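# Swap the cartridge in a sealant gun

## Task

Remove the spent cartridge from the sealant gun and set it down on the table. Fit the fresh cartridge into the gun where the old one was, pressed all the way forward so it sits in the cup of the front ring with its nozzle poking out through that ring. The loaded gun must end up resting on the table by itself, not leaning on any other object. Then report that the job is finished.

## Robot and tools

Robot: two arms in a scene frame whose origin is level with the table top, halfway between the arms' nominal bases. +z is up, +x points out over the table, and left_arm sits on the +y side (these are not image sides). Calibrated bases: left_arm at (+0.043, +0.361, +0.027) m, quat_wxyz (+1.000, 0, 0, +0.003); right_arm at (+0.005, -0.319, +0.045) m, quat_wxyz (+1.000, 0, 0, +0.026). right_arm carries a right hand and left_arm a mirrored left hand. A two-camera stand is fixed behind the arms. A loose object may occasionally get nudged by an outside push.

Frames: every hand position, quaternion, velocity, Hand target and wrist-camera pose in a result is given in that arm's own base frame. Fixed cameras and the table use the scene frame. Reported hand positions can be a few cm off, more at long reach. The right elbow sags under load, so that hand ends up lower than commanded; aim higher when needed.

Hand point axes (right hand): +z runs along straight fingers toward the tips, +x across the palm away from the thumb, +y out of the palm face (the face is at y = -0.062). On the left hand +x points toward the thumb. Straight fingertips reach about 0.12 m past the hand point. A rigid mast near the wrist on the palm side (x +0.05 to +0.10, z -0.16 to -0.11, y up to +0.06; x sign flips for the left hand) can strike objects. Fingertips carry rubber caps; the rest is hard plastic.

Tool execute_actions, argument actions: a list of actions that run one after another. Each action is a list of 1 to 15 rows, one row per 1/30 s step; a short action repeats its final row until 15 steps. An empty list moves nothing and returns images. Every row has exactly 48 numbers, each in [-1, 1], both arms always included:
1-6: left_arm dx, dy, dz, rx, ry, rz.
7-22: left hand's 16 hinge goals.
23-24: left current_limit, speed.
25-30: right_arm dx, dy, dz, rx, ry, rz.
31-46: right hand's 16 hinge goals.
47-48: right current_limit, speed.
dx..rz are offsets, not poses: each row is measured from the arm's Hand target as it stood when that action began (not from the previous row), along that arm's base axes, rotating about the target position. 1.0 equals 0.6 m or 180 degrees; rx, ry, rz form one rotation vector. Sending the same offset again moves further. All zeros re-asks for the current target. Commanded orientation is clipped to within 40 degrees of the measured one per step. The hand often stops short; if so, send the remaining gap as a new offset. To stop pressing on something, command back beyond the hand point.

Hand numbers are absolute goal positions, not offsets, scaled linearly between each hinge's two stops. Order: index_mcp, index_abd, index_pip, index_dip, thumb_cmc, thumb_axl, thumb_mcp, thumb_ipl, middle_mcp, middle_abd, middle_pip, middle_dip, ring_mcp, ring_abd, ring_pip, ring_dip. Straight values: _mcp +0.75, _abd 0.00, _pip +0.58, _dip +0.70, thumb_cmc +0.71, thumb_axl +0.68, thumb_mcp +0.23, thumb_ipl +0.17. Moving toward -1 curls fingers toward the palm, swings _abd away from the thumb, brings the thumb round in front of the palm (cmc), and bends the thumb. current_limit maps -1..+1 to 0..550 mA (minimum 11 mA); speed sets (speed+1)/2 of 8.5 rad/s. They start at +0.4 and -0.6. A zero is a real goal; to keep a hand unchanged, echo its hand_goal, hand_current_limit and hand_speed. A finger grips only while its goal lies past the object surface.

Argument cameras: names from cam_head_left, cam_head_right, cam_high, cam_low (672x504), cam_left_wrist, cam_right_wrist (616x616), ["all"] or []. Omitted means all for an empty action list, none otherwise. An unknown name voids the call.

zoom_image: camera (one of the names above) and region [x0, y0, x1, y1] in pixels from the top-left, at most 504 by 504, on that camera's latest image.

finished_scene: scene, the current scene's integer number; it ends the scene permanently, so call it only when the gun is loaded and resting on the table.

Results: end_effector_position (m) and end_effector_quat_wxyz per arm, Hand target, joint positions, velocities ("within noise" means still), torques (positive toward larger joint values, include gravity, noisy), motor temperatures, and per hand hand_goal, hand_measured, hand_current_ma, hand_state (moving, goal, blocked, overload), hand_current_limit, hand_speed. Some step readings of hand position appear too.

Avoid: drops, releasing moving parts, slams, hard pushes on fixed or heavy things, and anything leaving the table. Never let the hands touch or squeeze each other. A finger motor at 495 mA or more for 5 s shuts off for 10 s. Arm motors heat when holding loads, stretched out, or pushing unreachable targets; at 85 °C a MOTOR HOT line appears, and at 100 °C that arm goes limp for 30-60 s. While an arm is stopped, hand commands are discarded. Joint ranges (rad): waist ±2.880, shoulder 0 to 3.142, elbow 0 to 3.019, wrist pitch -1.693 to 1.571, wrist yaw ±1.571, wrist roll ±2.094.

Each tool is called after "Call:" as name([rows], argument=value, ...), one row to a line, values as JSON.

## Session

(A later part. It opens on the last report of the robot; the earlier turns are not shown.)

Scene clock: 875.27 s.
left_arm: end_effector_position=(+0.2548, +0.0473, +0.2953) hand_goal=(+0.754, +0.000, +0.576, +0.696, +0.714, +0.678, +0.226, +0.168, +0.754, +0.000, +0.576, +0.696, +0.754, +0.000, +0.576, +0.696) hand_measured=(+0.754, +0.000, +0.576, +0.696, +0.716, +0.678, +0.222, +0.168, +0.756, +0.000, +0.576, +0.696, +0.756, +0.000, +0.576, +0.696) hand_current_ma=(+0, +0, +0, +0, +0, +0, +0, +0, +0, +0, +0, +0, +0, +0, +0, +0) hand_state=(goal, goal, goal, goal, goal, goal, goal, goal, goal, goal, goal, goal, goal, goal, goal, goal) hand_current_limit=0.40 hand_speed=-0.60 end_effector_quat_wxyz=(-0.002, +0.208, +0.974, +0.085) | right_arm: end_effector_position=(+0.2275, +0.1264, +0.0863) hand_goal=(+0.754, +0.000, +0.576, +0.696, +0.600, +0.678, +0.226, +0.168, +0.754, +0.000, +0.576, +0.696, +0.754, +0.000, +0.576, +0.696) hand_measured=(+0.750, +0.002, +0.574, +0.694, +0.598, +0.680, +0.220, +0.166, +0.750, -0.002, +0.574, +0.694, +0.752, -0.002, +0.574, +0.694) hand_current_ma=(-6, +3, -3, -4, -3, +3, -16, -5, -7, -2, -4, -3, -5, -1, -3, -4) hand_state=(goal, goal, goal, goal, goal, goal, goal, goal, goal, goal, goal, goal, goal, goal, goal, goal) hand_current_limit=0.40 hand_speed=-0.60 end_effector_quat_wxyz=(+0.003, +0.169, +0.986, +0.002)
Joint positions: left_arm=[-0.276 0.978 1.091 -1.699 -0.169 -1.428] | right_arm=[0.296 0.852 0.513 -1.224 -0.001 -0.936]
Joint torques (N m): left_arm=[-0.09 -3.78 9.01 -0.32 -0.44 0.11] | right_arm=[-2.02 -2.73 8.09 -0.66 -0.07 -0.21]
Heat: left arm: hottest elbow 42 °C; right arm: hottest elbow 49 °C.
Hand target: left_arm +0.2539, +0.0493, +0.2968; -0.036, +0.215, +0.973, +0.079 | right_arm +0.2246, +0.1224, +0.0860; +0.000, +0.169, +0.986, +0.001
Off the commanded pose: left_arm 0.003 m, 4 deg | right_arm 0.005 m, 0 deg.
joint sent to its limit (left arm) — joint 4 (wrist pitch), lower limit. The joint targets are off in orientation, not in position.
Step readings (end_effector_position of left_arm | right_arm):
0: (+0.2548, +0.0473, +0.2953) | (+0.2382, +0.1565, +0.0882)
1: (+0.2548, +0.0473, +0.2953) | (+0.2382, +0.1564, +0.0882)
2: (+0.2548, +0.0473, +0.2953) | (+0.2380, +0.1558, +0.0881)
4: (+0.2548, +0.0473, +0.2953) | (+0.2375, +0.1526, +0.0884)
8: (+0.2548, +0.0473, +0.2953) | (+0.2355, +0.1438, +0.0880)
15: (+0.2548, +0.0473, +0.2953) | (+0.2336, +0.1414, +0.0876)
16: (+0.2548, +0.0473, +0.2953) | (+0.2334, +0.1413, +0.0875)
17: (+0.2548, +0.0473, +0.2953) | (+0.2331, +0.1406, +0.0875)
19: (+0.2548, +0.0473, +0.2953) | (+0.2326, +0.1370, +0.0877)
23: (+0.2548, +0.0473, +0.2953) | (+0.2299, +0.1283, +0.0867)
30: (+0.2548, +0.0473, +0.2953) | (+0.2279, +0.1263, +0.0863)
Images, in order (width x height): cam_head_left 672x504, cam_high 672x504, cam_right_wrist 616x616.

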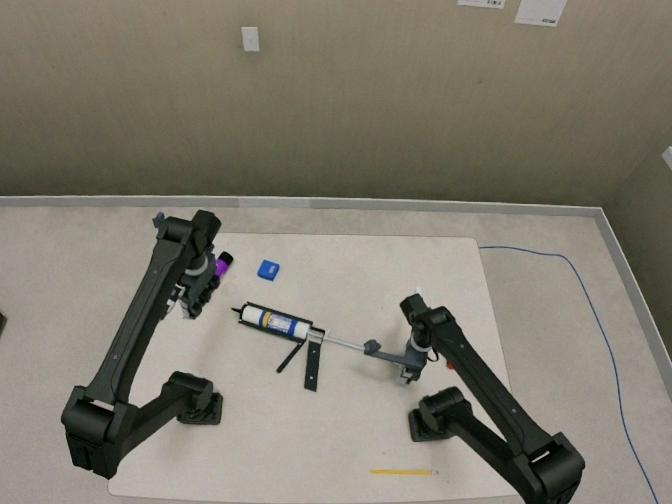

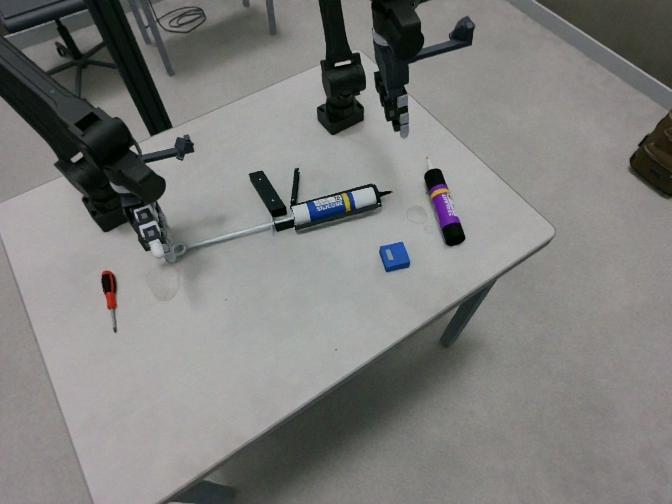

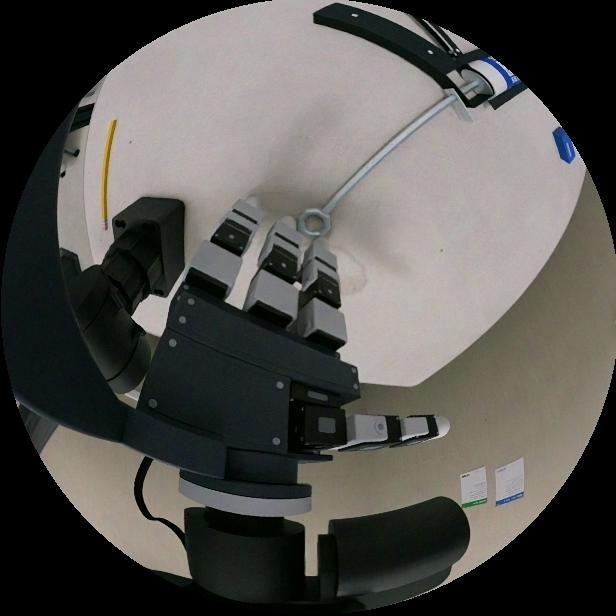

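Call:
execute_actions([
  [[0,0,0,0,0,0,0.754,0,0.576,0.696,0.714,0.678,0.226,0.168,0.754,0,0.576,0.696,0.754,0,0.576,0.696,0.4,-0.6,0,0,0.08,0,0,0,0.754,0,0.576,0.696,0.6,0.678,0.226,0.168,0.754,0,0.576,0.696,0.754,0,0.576,0.696,0.4,-0.6]],
  [[0,0,0,0,0,0,0.754,0,0.576,0.696,0.714,0.678,0.226,0.168,0.754,0,0.576,0.696,0.754,0,0.576,0.696,0.4,-0.6,0.0387,0.11,0,0,0,0,0.754,0,0.576,0.696,0.6,0.678,0.226,0.168,0.754,0,0.576,0.696,0.754,0,0.576,0.696,0.4,-0.6]],
  [[0,0,0,0,0,0,0.754,0,0.576,0.696,0.714,0.678,0.226,0.168,0.754,0,0.576,0.696,0.754,0,0.576,0.696,0.4,-0.6,0,0,-0.085,0,0,0,0.754,0,0.576,0.696,0.6,0.678,0.226,0.168,0.754,0,0.576,0.696,0.754,0,0.576,0.696,0.4,-0.6]],
  [[0,0,0,0,0,0,0.754,0,0.576,0.696,0.714,0.678,0.226,0.168,0.754,0,0.576,0.696,0.754,0,0.576,0.696,0.4,-0.6,0,0,0,0,0,0,0.754,-0.08,0.576,0.696,0.6,0.678,0.226,0.168,0.754,0.08,0.576,0.696,0.754,0,0.576,0.696,0.4,-0.6]],
], cameras=["cam_high","cam_right_wrist"])

Call:
zoom_image(camera="cam_high", region=[110, 160, 260, 290])

Call:
zoom_image(camera="cam_right_wrist", region=[200, 100, 400, 300])

Scene clock: 890.97 s.
left_arm: end_effector_position=(+0.2548, +0.0473, +0.2953) hand_goal=(+0.754, +0.000, +0.576, +0.696, +0.714, +0.678, +0.226, +0.168, +0.754, +0.000, +0.576, +0.696, +0.754, +0.000, +0.576, +0.696) hand_measured=(+0.754, +0.000, +0.576, +0.696, +0.716, +0.678, +0.222, +0.168, +0.756, +0.000, +0.576, +0.696, +0.756, +0.000, +0.576, +0.696) hand_current_ma=(+0, +0, +0, +0, +0, +0, +0, +0, +0, +0, +0, +0, +0, +0, +0, +0) hand_state=(goal, goal, goal, goal, goal, goal, goal, goal, goal, goal, goal, goal, goal, goal, goal, goal) hand_current_limit=0.40 hand_speed=-0.60 end_effector_quat_wxyz=(-0.002, +0.208, +0.974, +0.085) | right_arm: end_effector_position=(+0.2468, +0.1839, +0.0849) hand_goal=(+0.754, -0.080, +0.576, +0.696, +0.600, +0.678, +0.226, +0.168, +0.754, +0.080, +0.576, +0.696, +0.754, +0.000, +0.576, +0.696) hand_measured=(+0.752, -0.076, +0.574, +0.694, +0.600, +0.680, +0.220, +0.166, +0.752, +0.076, +0.574, +0.694, +0.752, -0.002, +0.574, +0.694) hand_current_ma=(-3, +7, -3, -4, +0, +3, -16, -5, -3, -5, -3, -3, -3, -1, -3, -4) hand_state=(goal, goal, goal, goal, goal, goal, goal, goal, goal, goal, goal, goal, goal, goal, goal, goal) hand_current_limit=0.40 hand_speed=-0.60 end_effector_quat_wxyz=(-0.002, +0.170, +0.985, +0.001)
Joint positions: left_arm=[-0.276 0.978 1.091 -1.699 -0.169 -1.428] | right_arm=[0.515 1.009 0.592 -1.156 -0.003 -0.714]
Joint torques (N m): left_arm=[-0.03 -3.9 8.99 -0.38 -0.44 0.11] | right_arm=[0.67 -3.19 8.08 0.36 0.01 0.11]
Heat: left arm: hottest elbow 42 °C; right arm: hottest elbow 48 °C.
Hand target: left_arm +0.2539, +0.0493, +0.2968; -0.036, +0.215, +0.973, +0.079 | right_arm +0.2479, +0.1884, +0.0832; +0.000, +0.169, +0.986, +0.001
Off the commanded pose: left_arm 0.003 m, 4 deg | right_arm 0.005 m, 0 deg.
joint sent to its limit (left arm) — joint 4 (wrist pitch), lower limit. The joint targets are off in orientation, not in position.
Step readings (end_effector_position of left_arm | right_arm):
0: (+0.2548, +0.0473, +0.2953) | (+0.2274, +0.1265, +0.0863)
1: (+0.2548, +0.0473, +0.2953) | (+0.2269, +0.1263, +0.0862)
2: (+0.2548, +0.0473, +0.2953) | (+0.2242, +0.1255, +0.0859)
4: (+0.2548, +0.0473, +0.2953) | (+0.2173, +0.1234, +0.0883)
8: (+0.2548, +0.0473, +0.2953) | (+0.2111, +0.1215, +0.0999)
15: (+0.2548, +0.0473, +0.2953) | (+0.2150, +0.1227, +0.1152)
16: (+0.2548, +0.0473, +0.2953) | (+0.2149, +0.1229, +0.1154)
17: (+0.2548, +0.0473, +0.2953) | (+0.2147, +0.1253, +0.1157)
19: (+0.2548, +0.0473, +0.2953) | (+0.2144, +0.1366, +0.1167)
23: (+0.2548, +0.0473, +0.2953) | (+0.2176, +0.1685, +0.1196)
30: (+0.2548, +0.0473, +0.2953) | (+0.2295, +0.1774, +0.1183)
31: (+0.2548, +0.0473, +0.2953) | (+0.2302, +0.1774, +0.1180)
32: (+0.2548, +0.0473, +0.2953) | (+0.2327, +0.1784, +0.1178)
34: (+0.2548, +0.0473, +0.2953) | (+0.2410, +0.1822, +0.1151)
38: (+0.2548, +0.0473, +0.2953) | (+0.2460, +0.1843, +0.0993)
45: (+0.2548, +0.0473, +0.2953) | (+0.2447, +0.1831, +0.0843)
46: (+0.2548, +0.0473, +0.2953) | (+0.2454, +0.1834, +0.0845)
47: (+0.2548, +0.0473, +0.2953) | (+0.2458, +0.1836, +0.0847)
49: (+0.2548, +0.0473, +0.2953) | (+0.2464, +0.1838, +0.0848)
53: (+0.2548, +0.0473, +0.2953) | (+0.2466, +0.1838, +0.0849)
60: (+0.2548, +0.0473, +0.2953) | (+0.2468, +0.1839, +0.0849)
Images, in order (width x height): cam_high 672x504, cam_right_wrist 616x616.

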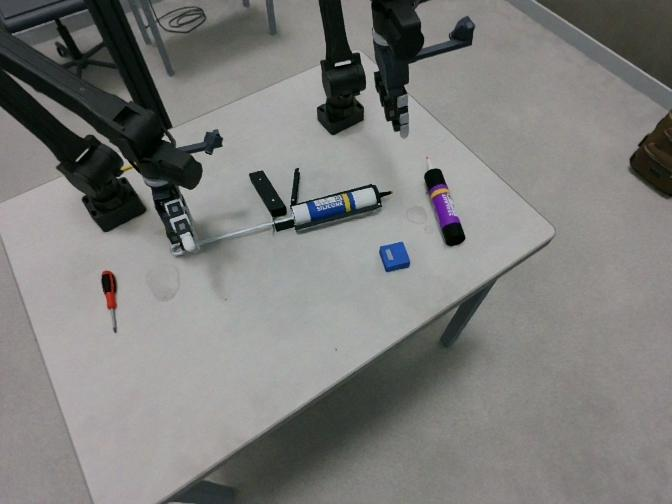

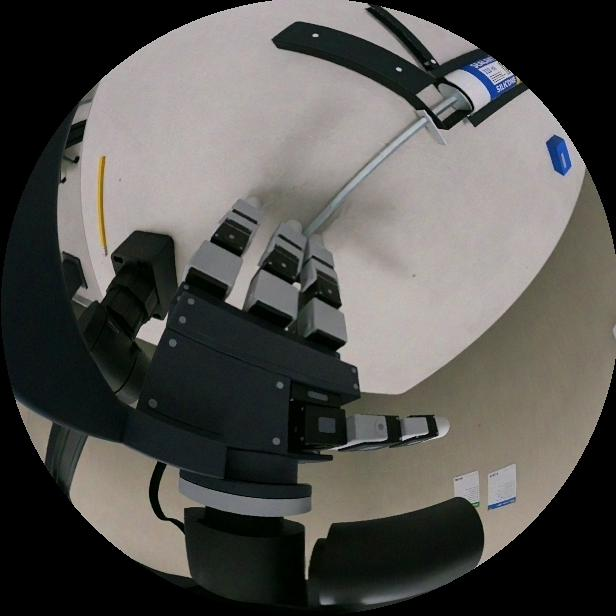

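Scaled by 3.360 from the camera's 672x504 image, which has a finer 960x720 frame.

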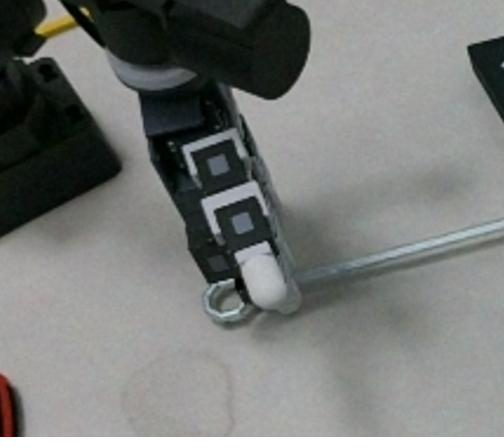

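Scaled by 2.520 from the camera's 616x616 image, which has a finer 880x880 frame.

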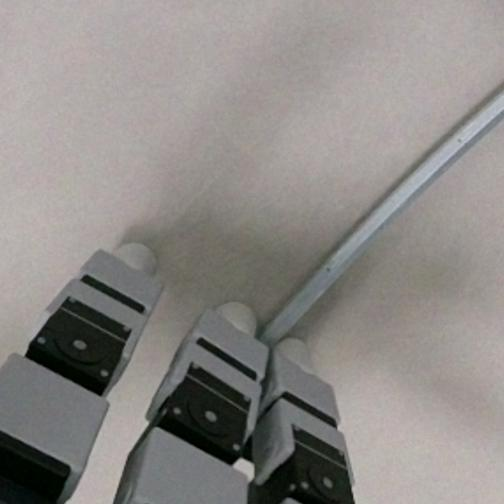

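Call:
execute_actions([
  [[0,0,0,0,0,0,0.754,0,0.576,0.696,0.714,0.678,0.226,0.168,0.754,0,0.576,0.696,0.754,0,0.576,0.696,0.4,-0.6,-0.0083,-0.0236,0,0,0,0,0.754,-0.1,0.576,0.696,0.6,0.678,0.226,0.168,0.754,0.1,0.576,0.696,0.754,0,0.576,0.696,0.7,-0.6]],
  [[0,0,0,0,0,0,0.754,0,0.576,0.696,0.714,0.678,0.226,0.168,0.754,0,0.576,0.696,0.754,0,0.576,0.696,0.4,-0.6,-0.0083,-0.0236,0,0,0,0,0.754,-0.1,0.576,0.696,0.6,0.678,0.226,0.168,0.754,0.1,0.576,0.696,0.754,0,0.576,0.696,0.7,-0.6]],
  [[0,0,0,0,0,0,0.754,0,0.576,0.696,0.714,0.678,0.226,0.168,0.754,0,0.576,0.696,0.754,0,0.576,0.696,0.4,-0.6,-0.0083,-0.0236,0,0,0,0,0.754,-0.1,0.576,0.696,0.6,0.678,0.226,0.168,0.754,0.1,0.576,0.696,0.754,0,0.576,0.696,0.7,-0.6]],
], cameras=["cam_head_left","cam_high","cam_right_wrist"])

Call:
zoom_image(camera="cam_high", region=[110, 130, 410, 290])

Call:
zoom_image(camera="cam_head_left", region=[220, 290, 420, 400])

Scene clock: 899.07 s.
left_arm: end_effector_position=(+0.2548, +0.0473, +0.2953) hand_goal=(+0.754, +0.000, +0.576, +0.696, +0.714, +0.678, +0.226, +0.168, +0.754, +0.000, +0.576, +0.696, +0.754, +0.000, +0.576, +0.696) hand_measured=(+0.754, +0.000, +0.576, +0.696, +0.716, +0.678, +0.222, +0.168, +0.756, +0.000, +0.576, +0.696, +0.756, +0.000, +0.576, +0.696) hand_current_ma=(+0, +0, +0, +0, +0, +0, +0, +0, +0, +0, +0, +0, +0, +0, +0, +0) hand_state=(goal, goal, goal, goal, goal, goal, goal, goal, goal, goal, goal, goal, goal, goal, goal, goal) hand_current_limit=0.40 hand_speed=-0.60 end_effector_quat_wxyz=(-0.002, +0.208, +0.974, +0.085) | right_arm: end_effector_position=(+0.2366, +0.1536, +0.0859) hand_goal=(+0.754, -0.100, +0.576, +0.696, +0.600, +0.678, +0.226, +0.168, +0.754, +0.100, +0.576, +0.696, +0.754, +0.000, +0.576, +0.696) hand_measured=(+0.740, -0.088, +0.570, +0.694, +0.600, +0.680, +0.220, +0.166, +0.738, +0.092, +0.568, +0.692, +0.752, -0.002, +0.574, +0.694) hand_current_ma=(-36, +24, -12, -5, +0, +3, -16, -5, -43, -15, -17, -5, -3, -1, -3, -4) hand_state=(goal, goal, goal, goal, goal, goal, goal, goal, goal, goal, goal, goal, goal, goal, goal, goal) hand_current_limit=0.70 hand_speed=-0.60 end_effector_quat_wxyz=(+0.006, +0.166, +0.986, +0.008)
Joint positions: left_arm=[-0.276 0.978 1.091 -1.699 -0.169 -1.428] | right_arm=[0.402 0.913 0.538 -1.177 -0.008 -0.835]
Joint torques (N m): left_arm=[-0.03 -3.84 9.03 -0.36 -0.43 0.11] | right_arm=[-2.32 -3.37 7.72 -0.84 0.15 -0.19]
Heat: left arm: hottest elbow 42 °C; right arm: hottest elbow 47 °C.
Hand target: left_arm +0.2539, +0.0493, +0.2968; -0.036, +0.215, +0.973, +0.079 | right_arm +0.2329, +0.1459, +0.0831; +0.000, +0.169, +0.986, +0.001
Off the commanded pose: left_arm 0.003 m, 4 deg | right_arm 0.009 m, 1 deg.
joint sent to its limit (left arm) — joint 4 (wrist pitch), lower limit. The joint targets are off in orientation, not in position.
Step readings (end_effector_position of left_arm | right_arm):
0: (+0.2548, +0.0473, +0.2953) | (+0.2468, +0.1839, +0.0849)
1: (+0.2548, +0.0473, +0.2953) | (+0.2468, +0.1839, +0.0849)
2: (+0.2548, +0.0473, +0.2953) | (+0.2466, +0.1838, +0.0848)
4: (+0.2548, +0.0473, +0.2953) | (+0.2460, +0.1832, +0.0842)
8: (+0.2548, +0.0473, +0.2953) | (+0.2440, +0.1807, +0.0838)
15: (+0.2548, +0.0473, +0.2953) | (+0.2432, +0.1796, +0.0841)
16: (+0.2548, +0.0473, +0.2953) | (+0.2431, +0.1795, +0.0841)
17: (+0.2548, +0.0473, +0.2953) | (+0.2428, +0.1790, +0.0840)
19: (+0.2548, +0.0473, +0.2953) | (+0.2426, +0.1755, +0.0838)
23: (+0.2548, +0.0473, +0.2953) | (+0.2416, +0.1676, +0.0838)
30: (+0.2548, +0.0473, +0.2953) | (+0.2409, +0.1662, +0.0846)
31: (+0.2548, +0.0473, +0.2953) | (+0.2408, +0.1661, +0.0846)
32: (+0.2548, +0.0473, +0.2953) | (+0.2404, +0.1655, +0.0844)
34: (+0.2548, +0.0473, +0.2953) | (+0.2399, +0.1629, +0.0850)
38: (+0.2548, +0.0473, +0.2953) | (+0.2397, +0.1565, +0.0870)
45: (+0.2548, +0.0473, +0.2953) | (+0.2369, +0.1536, +0.0859)
Images, in order (width x height): cam_head_left 672x504, cam_high 672x504, cam_right_wrist 616x616.

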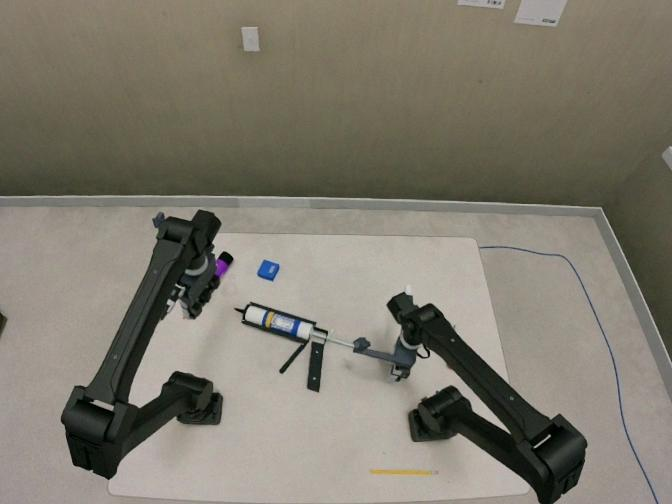

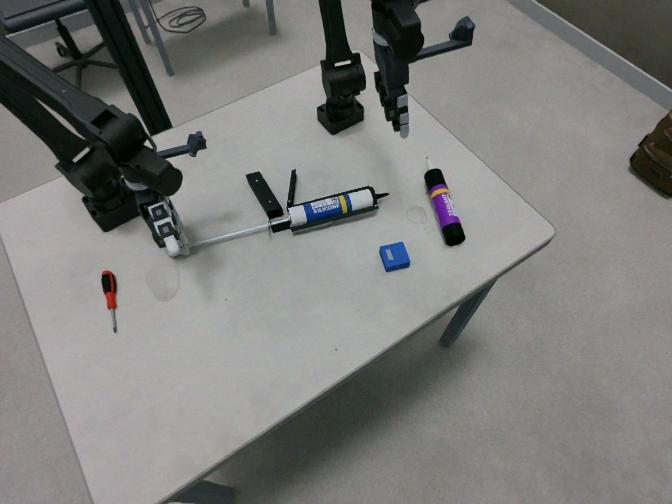

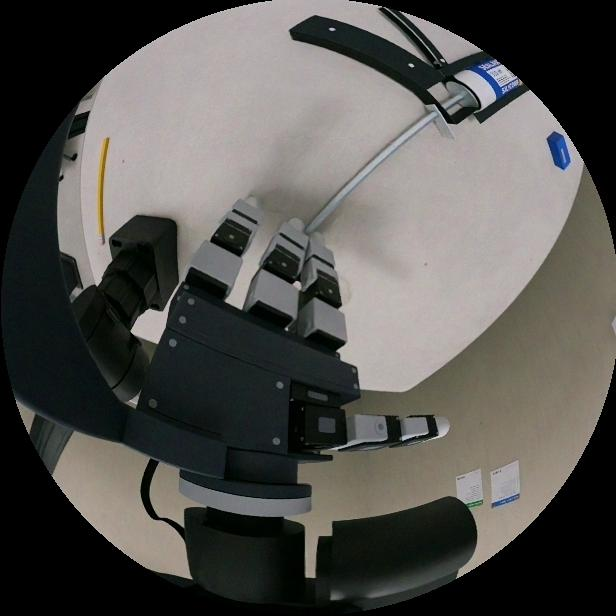

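Scaled by 1.680 from the camera's 672x504 image, which has a finer 960x720 frame.

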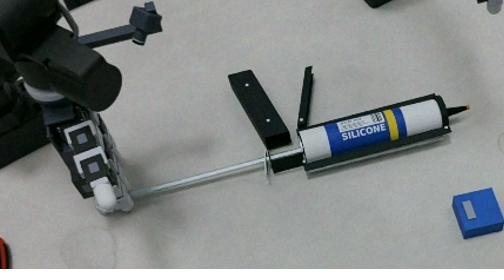

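Scaled by 2.520 from the camera's 672x504 image, which has a finer 960x720 frame.

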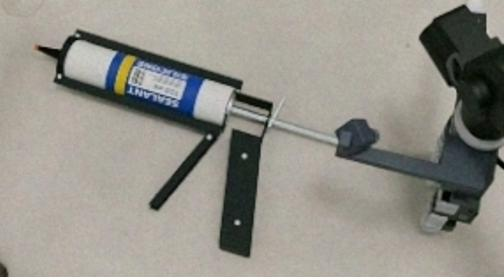

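Call:
execute_actions([
  [[0,-0.078,0,-0.0177,-0.0052,0.0157,0.754,0,0.576,0.696,0.714,0.678,0.226,0.168,0.754,0,0.576,0.696,0.754,0,0.576,0.696,0.4,-0.6,0,0,0,0,0,0,0.754,-0.1,0.576,0.696,0.6,0.678,0.226,0.168,0.754,0.1,0.576,0.696,0.754,0,0.576,0.696,0.4,-0.6]],
  [[0,-0.078,-0.018,-0.0177,-0.0052,0.0157,0.754,0,0.576,0.696,0.714,0.678,0.226,0.168,0.754,0,0.576,0.696,0.754,0,0.576,0.696,0.4,-0.6,0.003,0.0095,0,0,0,0,0.754,-0.1,0.576,0.696,0.6,0.678,0.226,0.168,0.754,0.1,0.576,0.696,0.754,0,0.576,0.696,0.4,-0.6]],
  [[0,-0.078,-0.018,-0.0177,-0.0052,0.0157,0.754,0,0.576,0.696,0.714,0.678,0.226,0.168,0.754,0,0.576,0.696,0.754,0,0.576,0.696,0.4,-0.6,0,0,0,0,0,0,0.754,-0.1,0.576,0.696,0.6,0.678,0.226,0.168,0.754,0.1,0.576,0.696,0.754,0,0.576,0.696,0.4,-0.6]],
  [[0,-0.078,-0.018,0,0,0,0.754,0,0.576,0.696,0.714,0.678,0.226,0.168,0.754,0,0.576,0.696,0.754,0,0.576,0.696,0.4,-0.6,0,0,0,0,0,0,0.754,-0.1,0.576,0.696,0.6,0.678,0.226,0.168,0.754,0.1,0.576,0.696,0.754,0,0.576,0.696,0.4,-0.6]],
  [[0,-0.078,-0.018,0,0,0,0.754,0,0.576,0.696,0.714,0.678,0.226,0.168,0.754,0,0.576,0.696,0.754,0,0.576,0.696,0.4,-0.6,0,0,0,0,0,0,0.754,-0.1,0.576,0.696,0.6,0.678,0.226,0.168,0.754,0.1,0.576,0.696,0.754,0,0.576,0.696,0.4,-0.6]],
  [[0,-0.078,-0.018,0,0,0,0.754,0,0.576,0.696,0.714,0.678,0.226,0.168,0.754,0,0.576,0.696,0.754,0,0.576,0.696,0.4,-0.6,0,0,0,0,0,0,0.754,-0.1,0.576,0.696,0.6,0.678,0.226,0.168,0.754,0.1,0.576,0.696,0.754,0,0.576,0.696,0.4,-0.6]],
  [[0,-0.078,-0.018,0,0,0,0.754,0,0.576,0.696,0.714,0.678,0.226,0.168,0.754,0,0.576,0.696,0.754,0,0.576,0.696,0.4,-0.6,0,0,0,0,0,0,0.754,-0.1,0.576,0.696,0.6,0.678,0.226,0.168,0.754,0.1,0.576,0.696,0.754,0,0.576,0.696,0.4,-0.6]],
  [[0,-0.04,0,0,0,0,0.754,0,0.576,0.696,0.714,0.678,0.226,0.168,0.754,0,0.576,0.696,0.754,0,0.576,0.696,0.4,-0.6,0,0,0,0,0,0,0.754,-0.1,0.576,0.696,0.6,0.678,0.226,0.168,0.754,0.1,0.576,0.696,0.754,0,0.576,0.696,0.4,-0.6]],
], cameras=["cam_head_left","cam_high","cam_left_wrist","cam_right_wrist"])

Call:
zoom_image(camera="cam_high", region=[110, 100, 410, 290])

Scene clock: 941.33 s.
left_arm: end_effector_position=(+0.2490, -0.2886, +0.2198) hand_goal=(+0.754, +0.000, +0.576, +0.696, +0.714, +0.678, +0.226, +0.168, +0.754, +0.000, +0.576, +0.696, +0.754, +0.000, +0.576, +0.696) hand_measured=(+0.752, +0.000, +0.576, +0.696, +0.714, +0.678, +0.222, +0.168, +0.752, +0.000, +0.576, +0.696, +0.752, +0.000, +0.576, +0.696) hand_current_ma=(+0, +0, +0, +0, +0, +0, +0, +0, +0, +0, +0, +0, +0, +0, +0, +0) hand_state=(goal, goal, goal, goal, goal, goal, goal, goal, goal, goal, goal, goal, goal, goal, goal, goal) hand_current_limit=0.40 hand_speed=-0.60 end_effector_quat_wxyz=(-0.043, +0.234, +0.971, -0.019) | right_arm: end_effector_position=(+0.2366, +0.1536, +0.0859) hand_goal=(+0.754, -0.100, +0.576, +0.696, +0.600, +0.678, +0.226, +0.168, +0.754, +0.100, +0.576, +0.696, +0.754, +0.000, +0.576, +0.696) hand_measured=(+0.740, -0.088, +0.570, +0.694, +0.600, +0.680, +0.220, +0.166, +0.738, +0.092, +0.568, +0.692, +0.752, -0.002, +0.574, +0.694) hand_current_ma=(-36, +24, -12, -5, +0, +3, -16, -5, -43, -15, -17, -5, -3, -1, -3, -4) hand_state=(goal, goal, goal, goal, goal, goal, goal, goal, goal, goal, goal, goal, goal, goal, goal, goal) hand_current_limit=0.40 hand_speed=-0.60 end_effector_quat_wxyz=(+0.006, +0.166, +0.986, +0.008)
Joint positions: left_arm=[-0.984 1.517 1.405 -1.497 0.086 -2.081] | right_arm=[0.402 0.913 0.538 -1.177 -0.008 -0.835]
Joint torques (N m): left_arm=[-0.79 -11.28 13.57 -0.43 0.01 -0.22] | right_arm=[-0.5 -2.26 8.23 -0.55 0.15 0.06]
Heat: left arm: hottest elbow 43 °C; right arm: hottest elbow 49 °C.
Hand target: left_arm +0.2539, -0.3024, +0.2319; +0.000, +0.142, +0.990, +0.000 | right_arm +0.2347, +0.1516, +0.0831; +0.000, +0.169, +0.986, +0.001
Off the commanded pose: left_arm 0.019 m, 12 deg | right_arm 0.004 m, 1 deg.
joint sent to its limit (left arm) — joint 6 (wrist roll), lower limit. The joint targets are off in orientation, not in position.
Step readings (end_effector_position of left_arm | right_arm):
0: (+0.2548, +0.0473, +0.2953) | (+0.2366, +0.1536, +0.0859)
1: (+0.2548, +0.0471, +0.2951) | (+0.2366, +0.1536, +0.0859)
2: (+0.2540, +0.0446, +0.2941) | (+0.2366, +0.1536, +0.0859)
4: (+0.2525, +0.0352, +0.2912) | (+0.2366, +0.1536, +0.0859)
8: (+0.2507, +0.0123, +0.2846) | (+0.2366, +0.1536, +0.0859)
15: (+0.2488, +0.0070, +0.2809) | (+0.2366, +0.1536, +0.0859)
16: (+0.2483, +0.0066, +0.2808) | (+0.2366, +0.1536, +0.0859)
17: (+0.2470, +0.0031, +0.2797) | (+0.2366, +0.1536, +0.0859)
19: (+0.2459, -0.0077, +0.2777) | (+0.2366, +0.1536, +0.0859)
23: (+0.2462, -0.0313, +0.2728) | (+0.2366, +0.1536, +0.0859)
30: (+0.2445, -0.0366, +0.2695) | (+0.2366, +0.1536, +0.0859)
31: (+0.2443, -0.0370, +0.2698) | (+0.2366, +0.1536, +0.0859)
32: (+0.2436, -0.0404, +0.2693) | (+0.2366, +0.1536, +0.0859)
34: (+0.2433, -0.0507, +0.2677) | (+0.2366, +0.1536, +0.0859)
38: (+0.2450, -0.0751, +0.2640) | (+0.2366, +0.1536, +0.0859)
45: (+0.2444, -0.0818, +0.2605) | (+0.2366, +0.1536, +0.0859)
46: (+0.2441, -0.0821, +0.2605) | (+0.2366, +0.1536, +0.0859)
47: (+0.2435, -0.0845, +0.2605) | (+0.2366, +0.1536, +0.0859)
49: (+0.2442, -0.0935, +0.2599) | (+0.2366, +0.1536, +0.0859)
53: (+0.2447, -0.1200, +0.2538) | (+0.2366, +0.1536, +0.0859)
60: (+0.2438, -0.1274, +0.2486) | (+0.2366, +0.1536, +0.0859)
61: (+0.2439, -0.1278, +0.2490) | (+0.2366, +0.1536, +0.0859)
62: (+0.2434, -0.1301, +0.2493) | (+0.2366, +0.1536, +0.0859)
64: (+0.2447, -0.1385, +0.2498) | (+0.2366, +0.1536, +0.0859)
68: (+0.2461, -0.1645, +0.2448) | (+0.2366, +0.1536, +0.0859)
75: (+0.2441, -0.1730, +0.2386) | (+0.2366, +0.1536, +0.0859)
76: (+0.2443, -0.1734, +0.2389) | (+0.2366, +0.1536, +0.0859)
77: (+0.2437, -0.1759, +0.2390) | (+0.2366, +0.1536, +0.0859)
79: (+0.2443, -0.1846, +0.2392) | (+0.2366, +0.1536, +0.0859)
83: (+0.2458, -0.2094, +0.2352) | (+0.2366, +0.1536, +0.0859)
90: (+0.2447, -0.2180, +0.2286) | (+0.2366, +0.1536, +0.0859)
91: (+0.2448, -0.2182, +0.2288) | (+0.2366, +0.1536, +0.0859)
92: (+0.2442, -0.2207, +0.2290) | (+0.2366, +0.1536, +0.0859)
94: (+0.2454, -0.2297, +0.2296) | (+0.2366, +0.1536, +0.0859)
98: (+0.2472, -0.2553, +0.2255) | (+0.2366, +0.1536, +0.0859)
105: (+0.2454, -0.2641, +0.2175) | (+0.2366, +0.1536, +0.0859)
106: (+0.2455, -0.2642, +0.2176) | (+0.2366, +0.1536, +0.0859)
107: (+0.2457, -0.2654, +0.2182) | (+0.2366, +0.1536, +0.0859)
109: (+0.2472, -0.2713, +0.2204) | (+0.2366, +0.1536, +0.0859)
113: (+0.2501, -0.2839, +0.2231) | (+0.2366, +0.1536, +0.0859)
120: (+0.2490, -0.2886, +0.2201) | (+0.2366, +0.1536, +0.0859)
Images, in order (width x height): cam_head_left 672x504, cam_high 672x504, cam_left_wrist 616x616, cam_right_wrist 616x616.

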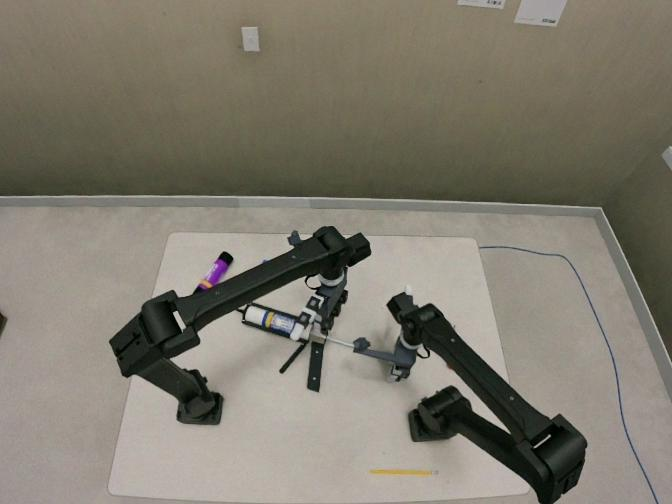

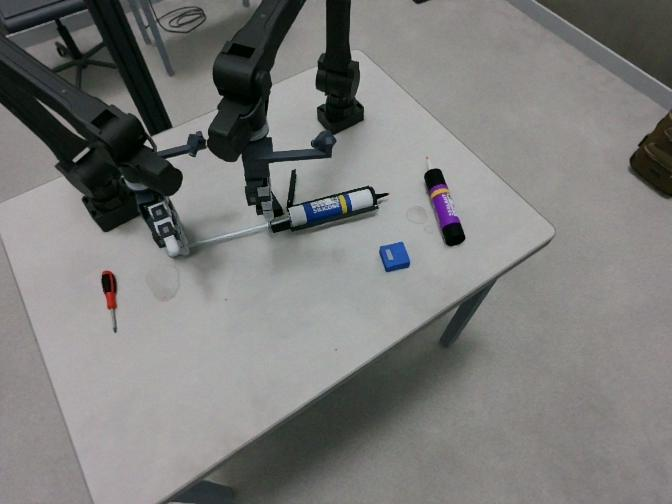

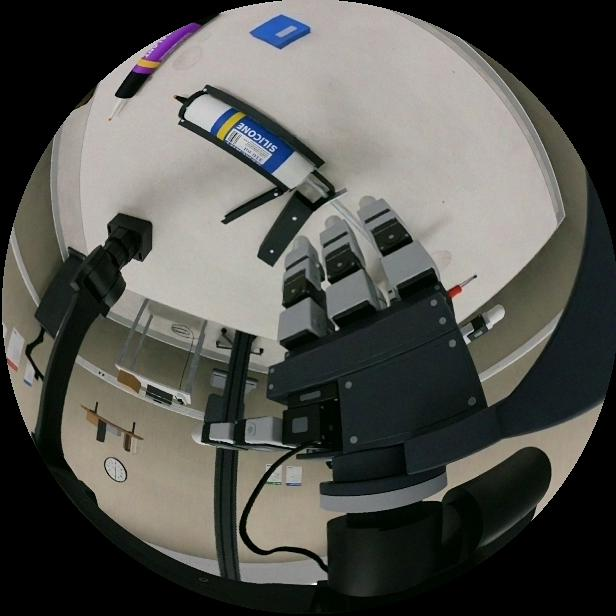

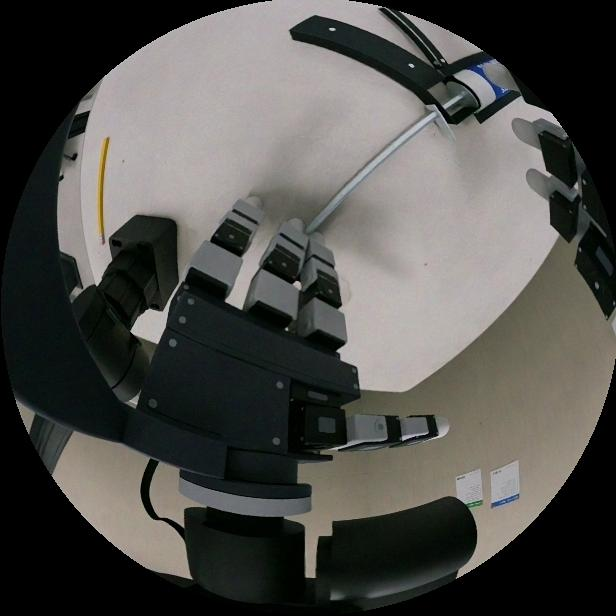

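Scaled by 1.680 from the camera's 672x504 image, which has a finer 960x720 frame.

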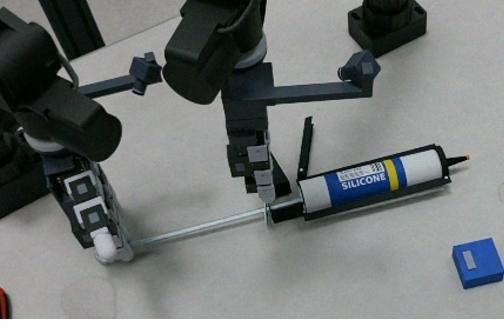

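Call:
execute_actions([
  [[0.037,-0.069,0,0,0,0,0.754,0,0.576,0.696,0.714,0.678,0.226,0.168,0.754,0,0.576,0.696,0.754,0,0.576,0.696,0.4,-0.6,0,0,0,0,0,0,0.754,-0.1,0.576,0.696,0.6,0.678,0.226,0.168,0.754,0.1,0.576,0.696,0.754,0,0.576,0.696,0.4,-0.6]],
  [[0,0,-0.08,0,0,0,0.754,0,0.576,0.696,0.714,0.678,0.226,0.168,0.754,0,0.576,0.696,0.754,0,0.576,0.696,0.4,-0.6,0,0,0,0,0,0,0.754,-0.1,0.576,0.696,0.6,0.678,0.226,0.168,0.754,0.1,0.576,0.696,0.754,0,0.576,0.696,0.4,-0.6]],
], cameras=["cam_head_left","cam_high","cam_left_wrist","cam_right_wrist"])

Call:
zoom_image(camera="cam_high", region=[170, 100, 350, 290])

Call:
zoom_image(camera="cam_left_wrist", region=[240, 130, 440, 330])

Scene clock: 956.27 s.
left_arm: end_effector_position=(+0.2780, -0.3387, +0.1860) hand_goal=(+0.754, +0.000, +0.576, +0.696, +0.714, +0.678, +0.226, +0.168, +0.754, +0.000, +0.576, +0.696, +0.754, +0.000, +0.576, +0.696) hand_measured=(+0.752, +0.000, +0.576, +0.696, +0.714, +0.678, +0.222, +0.168, +0.752, +0.000, +0.576, +0.696, +0.752, +0.000, +0.576, +0.696) hand_current_ma=(+0, +0, +0, +0, +0, +0, +0, +0, +0, +0, +0, +0, +0, +0, +0, +0) hand_state=(goal, goal, goal, goal, goal, goal, goal, goal, goal, goal, goal, goal, goal, goal, goal, goal) hand_current_limit=0.40 hand_speed=-0.60 end_effector_quat_wxyz=(-0.034, +0.239, +0.970, -0.025) | right_arm: end_effector_position=(+0.2366, +0.1536, +0.0859) hand_goal=(+0.754, -0.100, +0.576, +0.696, +0.600, +0.678, +0.226, +0.168, +0.754, +0.100, +0.576, +0.696, +0.754, +0.000, +0.576, +0.696) hand_measured=(+0.740, -0.088, +0.570, +0.694, +0.600, +0.680, +0.220, +0.166, +0.738, +0.092, +0.568, +0.692, +0.752, -0.002, +0.574, +0.694) hand_current_ma=(-36, +24, -12, -5, +0, +3, -16, -5, -43, -15, -17, -5, -3, -1, -3, -4) hand_state=(goal, goal, goal, goal, goal, goal, goal, goal, goal, goal, goal, goal, goal, goal, goal, goal) hand_current_limit=0.40 hand_speed=-0.60 end_effector_quat_wxyz=(+0.006, +0.166, +0.986, +0.008)
Joint positions: left_arm=[-0.994 1.663 1.494 -1.418 0.082 -2.081] | right_arm=[0.402 0.913 0.538 -1.177 -0.008 -0.835]
Joint torques (N m): left_arm=[-1.08 -14.45 9.11 0.27 -0.12 -0.21] | right_arm=[-0.44 -2.43 8.25 -0.54 0.16 0.06]
Heat: left arm: hottest elbow 45 °C; right arm: hottest elbow 49 °C.
Hand target: left_arm +0.2761, -0.3437, +0.1841; +0.000, +0.143, +0.990, +0.000 | right_arm +0.2347, +0.1516, +0.0831; +0.000, +0.169, +0.986, +0.001
Off the commanded pose: left_arm 0.006 m, 12 deg | right_arm 0.004 m, 1 deg.
joint sent to its limit (left arm) — joint 6 (wrist roll), lower limit. The joint targets are off in orientation, not in position.
Step readings (end_effector_position of left_arm | right_arm):
0: (+0.2490, -0.2886, +0.2198) | (+0.2366, +0.1536, +0.0859)
1: (+0.2493, -0.2890, +0.2201) | (+0.2366, +0.1536, +0.0859)
2: (+0.2503, -0.2909, +0.2209) | (+0.2366, +0.1536, +0.0859)
4: (+0.2562, -0.3014, +0.2236) | (+0.2366, +0.1536, +0.0859)
8: (+0.2700, -0.3246, +0.2240) | (+0.2366, +0.1536, +0.0859)
15: (+0.2724, -0.3305, +0.2162) | (+0.2366, +0.1536, +0.0859)
16: (+0.2723, -0.3304, +0.2162) | (+0.2366, +0.1536, +0.0859)
17: (+0.2728, -0.3310, +0.2160) | (+0.2366, +0.1536, +0.0859)
19: (+0.2754, -0.3350, +0.2132) | (+0.2366, +0.1536, +0.0859)
23: (+0.2778, -0.3387, +0.2010) | (+0.2366, +0.1536, +0.0859)
30: (+0.2776, -0.3382, +0.1863) | (+0.2366, +0.1536, +0.0859)
Images, in order (width x height): cam_head_left 672x504, cam_high 672x504, cam_left_wrist 616x616, cam_right_wrist 616x616.

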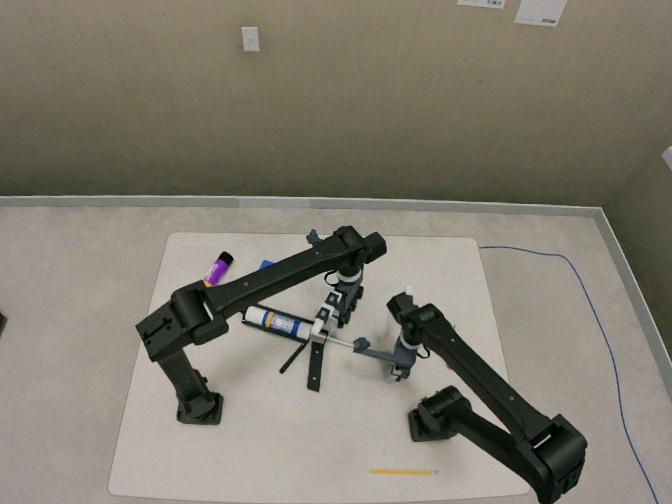

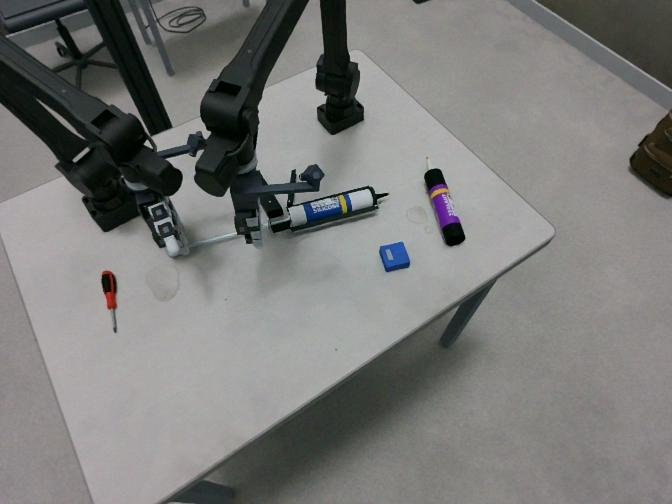

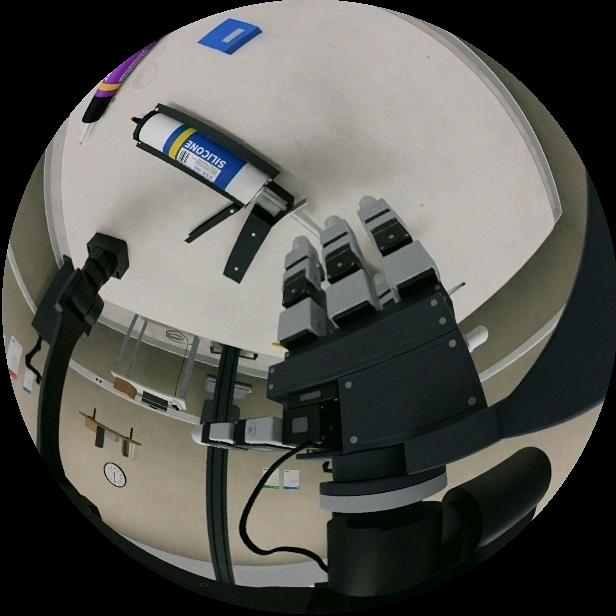

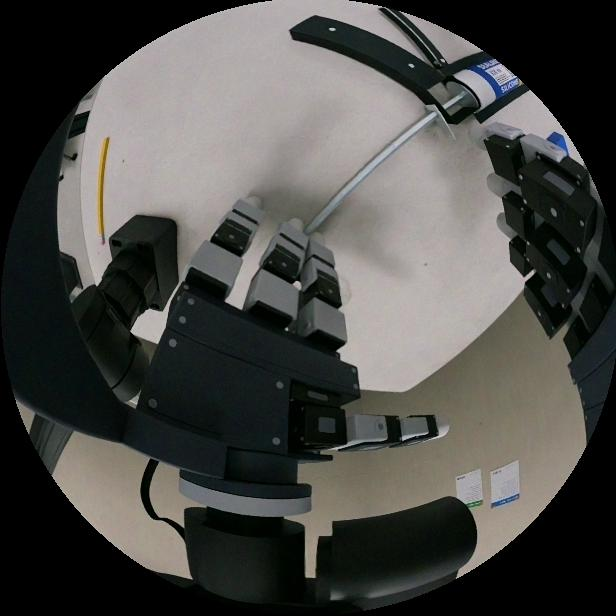

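Scaled by 2.653 from the camera's 672x504 image, which has a finer 960x720 frame.

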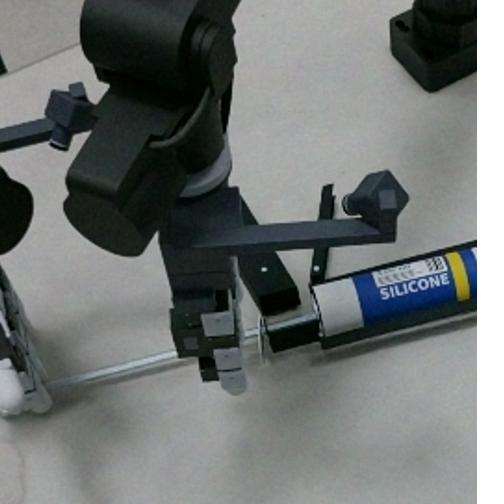

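Scaled by 2.520 from the camera's 616x616 image, which has a finer 880x880 frame.

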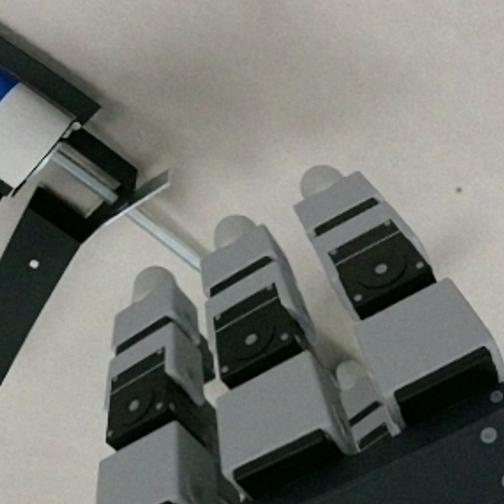

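Call:
execute_actions([
  [[0,0,-0.0625,0,0,0,0.754,0,0.576,0.696,0.714,0.678,0.226,0.168,0.754,0,0.576,0.696,0.754,0,0.576,0.696,0.4,-0.6,0,0,0,0,0,0,0.754,-0.1,0.576,0.696,0.6,0.678,0.226,0.168,0.754,0.1,0.576,0.696,0.754,0,0.576,0.696,0.4,-0.6]],
  [[0,0,-0.0625,0,0,0,0.754,0,0.576,0.696,0.714,0.678,0.226,0.168,0.754,0,0.576,0.696,0.754,0,0.576,0.696,0.4,-0.6,0,0,0,0,0,0,0.754,-0.1,0.576,0.696,0.6,0.678,0.226,0.168,0.754,0.1,0.576,0.696,0.754,0,0.576,0.696,0.4,-0.6]],
], cameras=["cam_head_left","cam_high","cam_left_wrist","cam_right_wrist"])

Call:
zoom_image(camera="cam_high", region=[170, 130, 350, 290])

Call:
zoom_image(camera="cam_left_wrist", region=[240, 130, 440, 330])

Scene clock: 966.00 s.
left_arm: end_effector_position=(+0.2788, -0.3402, +0.1139) hand_goal=(+0.754, +0.000, +0.576, +0.696, +0.714, +0.678, +0.226, +0.168, +0.754, +0.000, +0.576, +0.696, +0.754, +0.000, +0.576, +0.696) hand_measured=(+0.752, -0.002, +0.576, +0.696, +0.714, +0.678, +0.222, +0.168, +0.752, +0.000, +0.576, +0.696, +0.752, +0.000, +0.576, +0.696) hand_current_ma=(+0, +0, +0, +0, +0, +0, +0, +0, +0, +0, +0, +0, +0, +0, +0, +0) hand_state=(goal, goal, goal, goal, goal, goal, goal, goal, goal, goal, goal, goal, goal, goal, goal, goal) hand_current_limit=0.40 hand_speed=-0.60 end_effector_quat_wxyz=(-0.031, +0.239, +0.970, -0.027) | right_arm: end_effector_position=(+0.2369, +0.1529, +0.0857) hand_goal=(+0.754, -0.100, +0.576, +0.696, +0.600, +0.678, +0.226, +0.168, +0.754, +0.100, +0.576, +0.696, +0.754, +0.000, +0.576, +0.696) hand_measured=(+0.752, -0.092, +0.574, +0.694, +0.600, +0.680, +0.220, +0.166, +0.746, +0.094, +0.572, +0.694, +0.752, -0.002, +0.574, +0.694) hand_current_ma=(-5, +14, -3, -4, +0, +3, -16, -5, -16, -11, -7, -4, -3, -1, -3, -4) hand_state=(goal, goal, goal, goal, goal, goal, goal, goal, goal, goal, goal, goal, goal, goal, goal, goal) hand_current_limit=0.40 hand_speed=-0.60 end_effector_quat_wxyz=(+0.007, +0.166, +0.986, +0.006)
Joint positions: left_arm=[-0.994 1.71 1.361 -1.23 0.082 -2.081] | right_arm=[0.402 0.913 0.538 -1.177 -0.003 -0.835]
Joint torques (N m): left_arm=[-0.97 -14.1 8.36 0.2 -0.13 -0.2] | right_arm=[-0.56 -2.26 8.18 -0.54 -0.05 0.07]
Heat: left arm: hottest elbow 45 °C; right arm: hottest elbow 49 °C.
Hand target: left_arm +0.2760, -0.3438, +0.1090; +0.000, +0.143, +0.990, +0.000 | right_arm +0.2347, +0.1516, +0.0831; +0.000, +0.169, +0.986, +0.001
Off the commanded pose: left_arm 0.007 m, 12 deg | right_arm 0.004 m, 1 deg.
joint sent to its limit (left arm) — joint 6 (wrist roll), lower limit. The joint targets are off in orientation, not in position.
Step readings (end_effector_position of left_arm | right_arm):
0: (+0.2780, -0.3387, +0.1860) | (+0.2366, +0.1536, +0.0859)
1: (+0.2780, -0.3388, +0.1858) | (+0.2366, +0.1536, +0.0859)
2: (+0.2784, -0.3394, +0.1838) | (+0.2366, +0.1536, +0.0859)
4: (+0.2792, -0.3406, +0.1763) | (+0.2366, +0.1536, +0.0859)
8: (+0.2773, -0.3377, +0.1584) | (+0.2366, +0.1536, +0.0859)
15: (+0.2777, -0.3383, +0.1480) | (+0.2366, +0.1536, +0.0859)
16: (+0.2779, -0.3387, +0.1477) | (+0.2366, +0.1536, +0.0859)
17: (+0.2785, -0.3395, +0.1461) | (+0.2366, +0.1536, +0.0859)
19: (+0.2794, -0.3409, +0.1392) | (+0.2366, +0.1536, +0.0859)
23: (+0.2779, -0.3386, +0.1224) | (+0.2366, +0.1536, +0.0859)
30: (+0.2786, -0.3395, +0.1140) | (+0.2369, +0.1530, +0.0857)
Images, in order (width x height): cam_head_left 672x504, cam_high 672x504, cam_left_wrist 616x616, cam_right_wrist 616x616.

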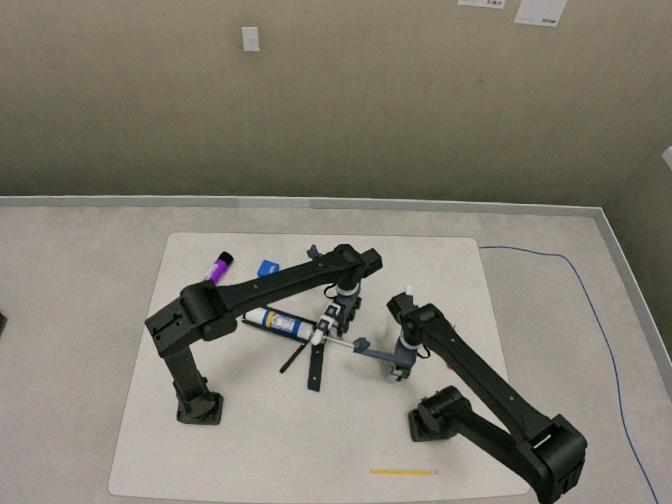

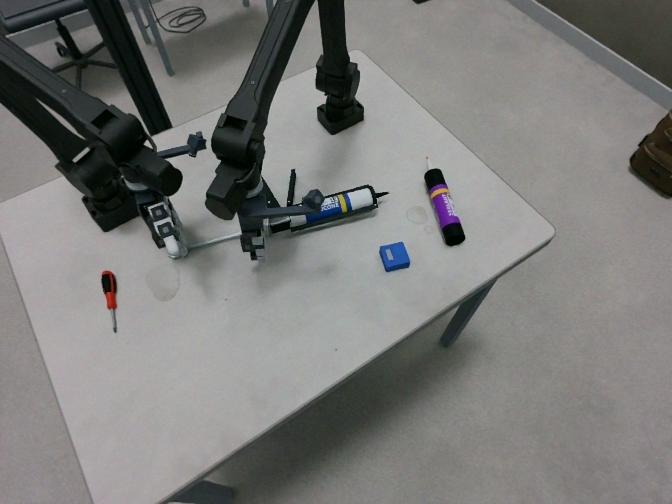

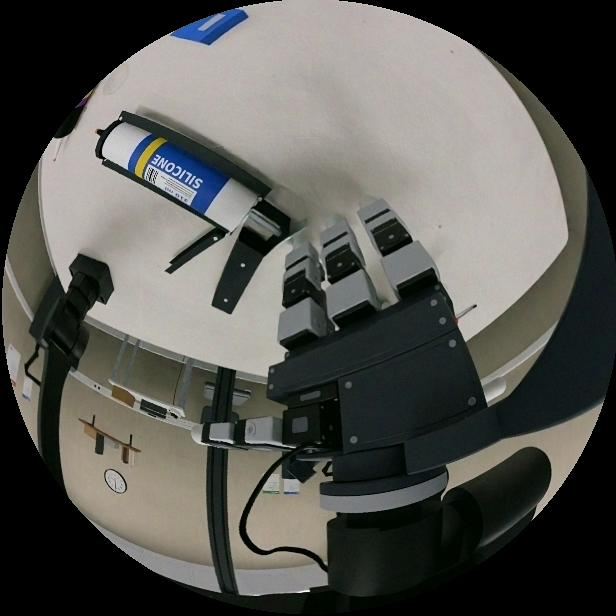

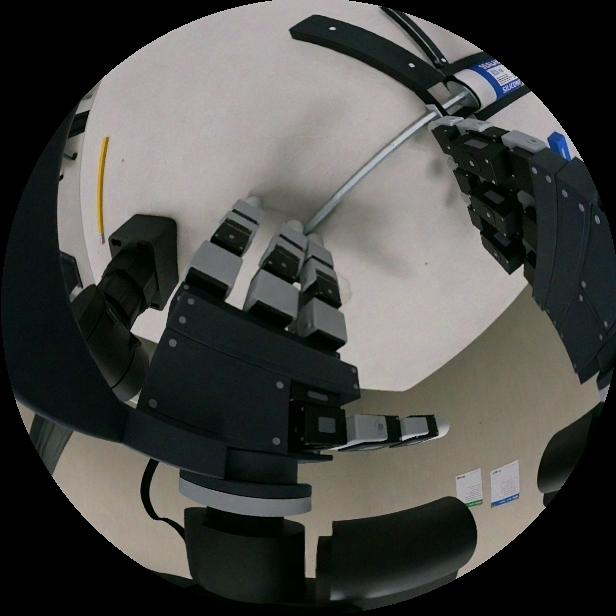

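Scaled by 2.800 from the camera's 672x504 image, which has a finer 960x720 frame.

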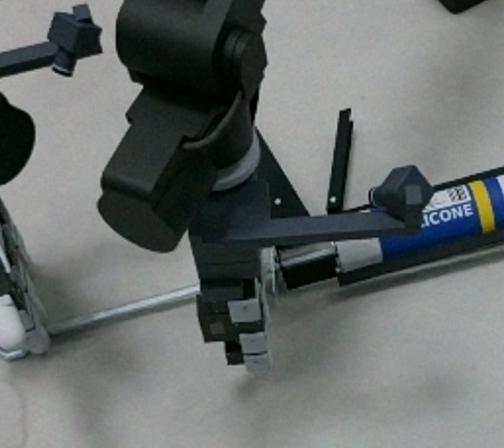

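Scaled by 2.520 from the camera's 616x616 image, which has a finer 880x880 frame.

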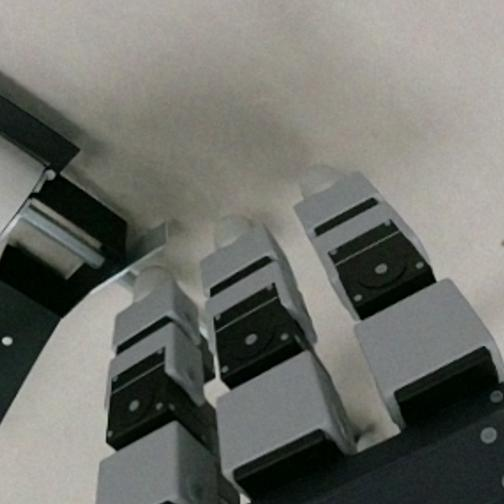

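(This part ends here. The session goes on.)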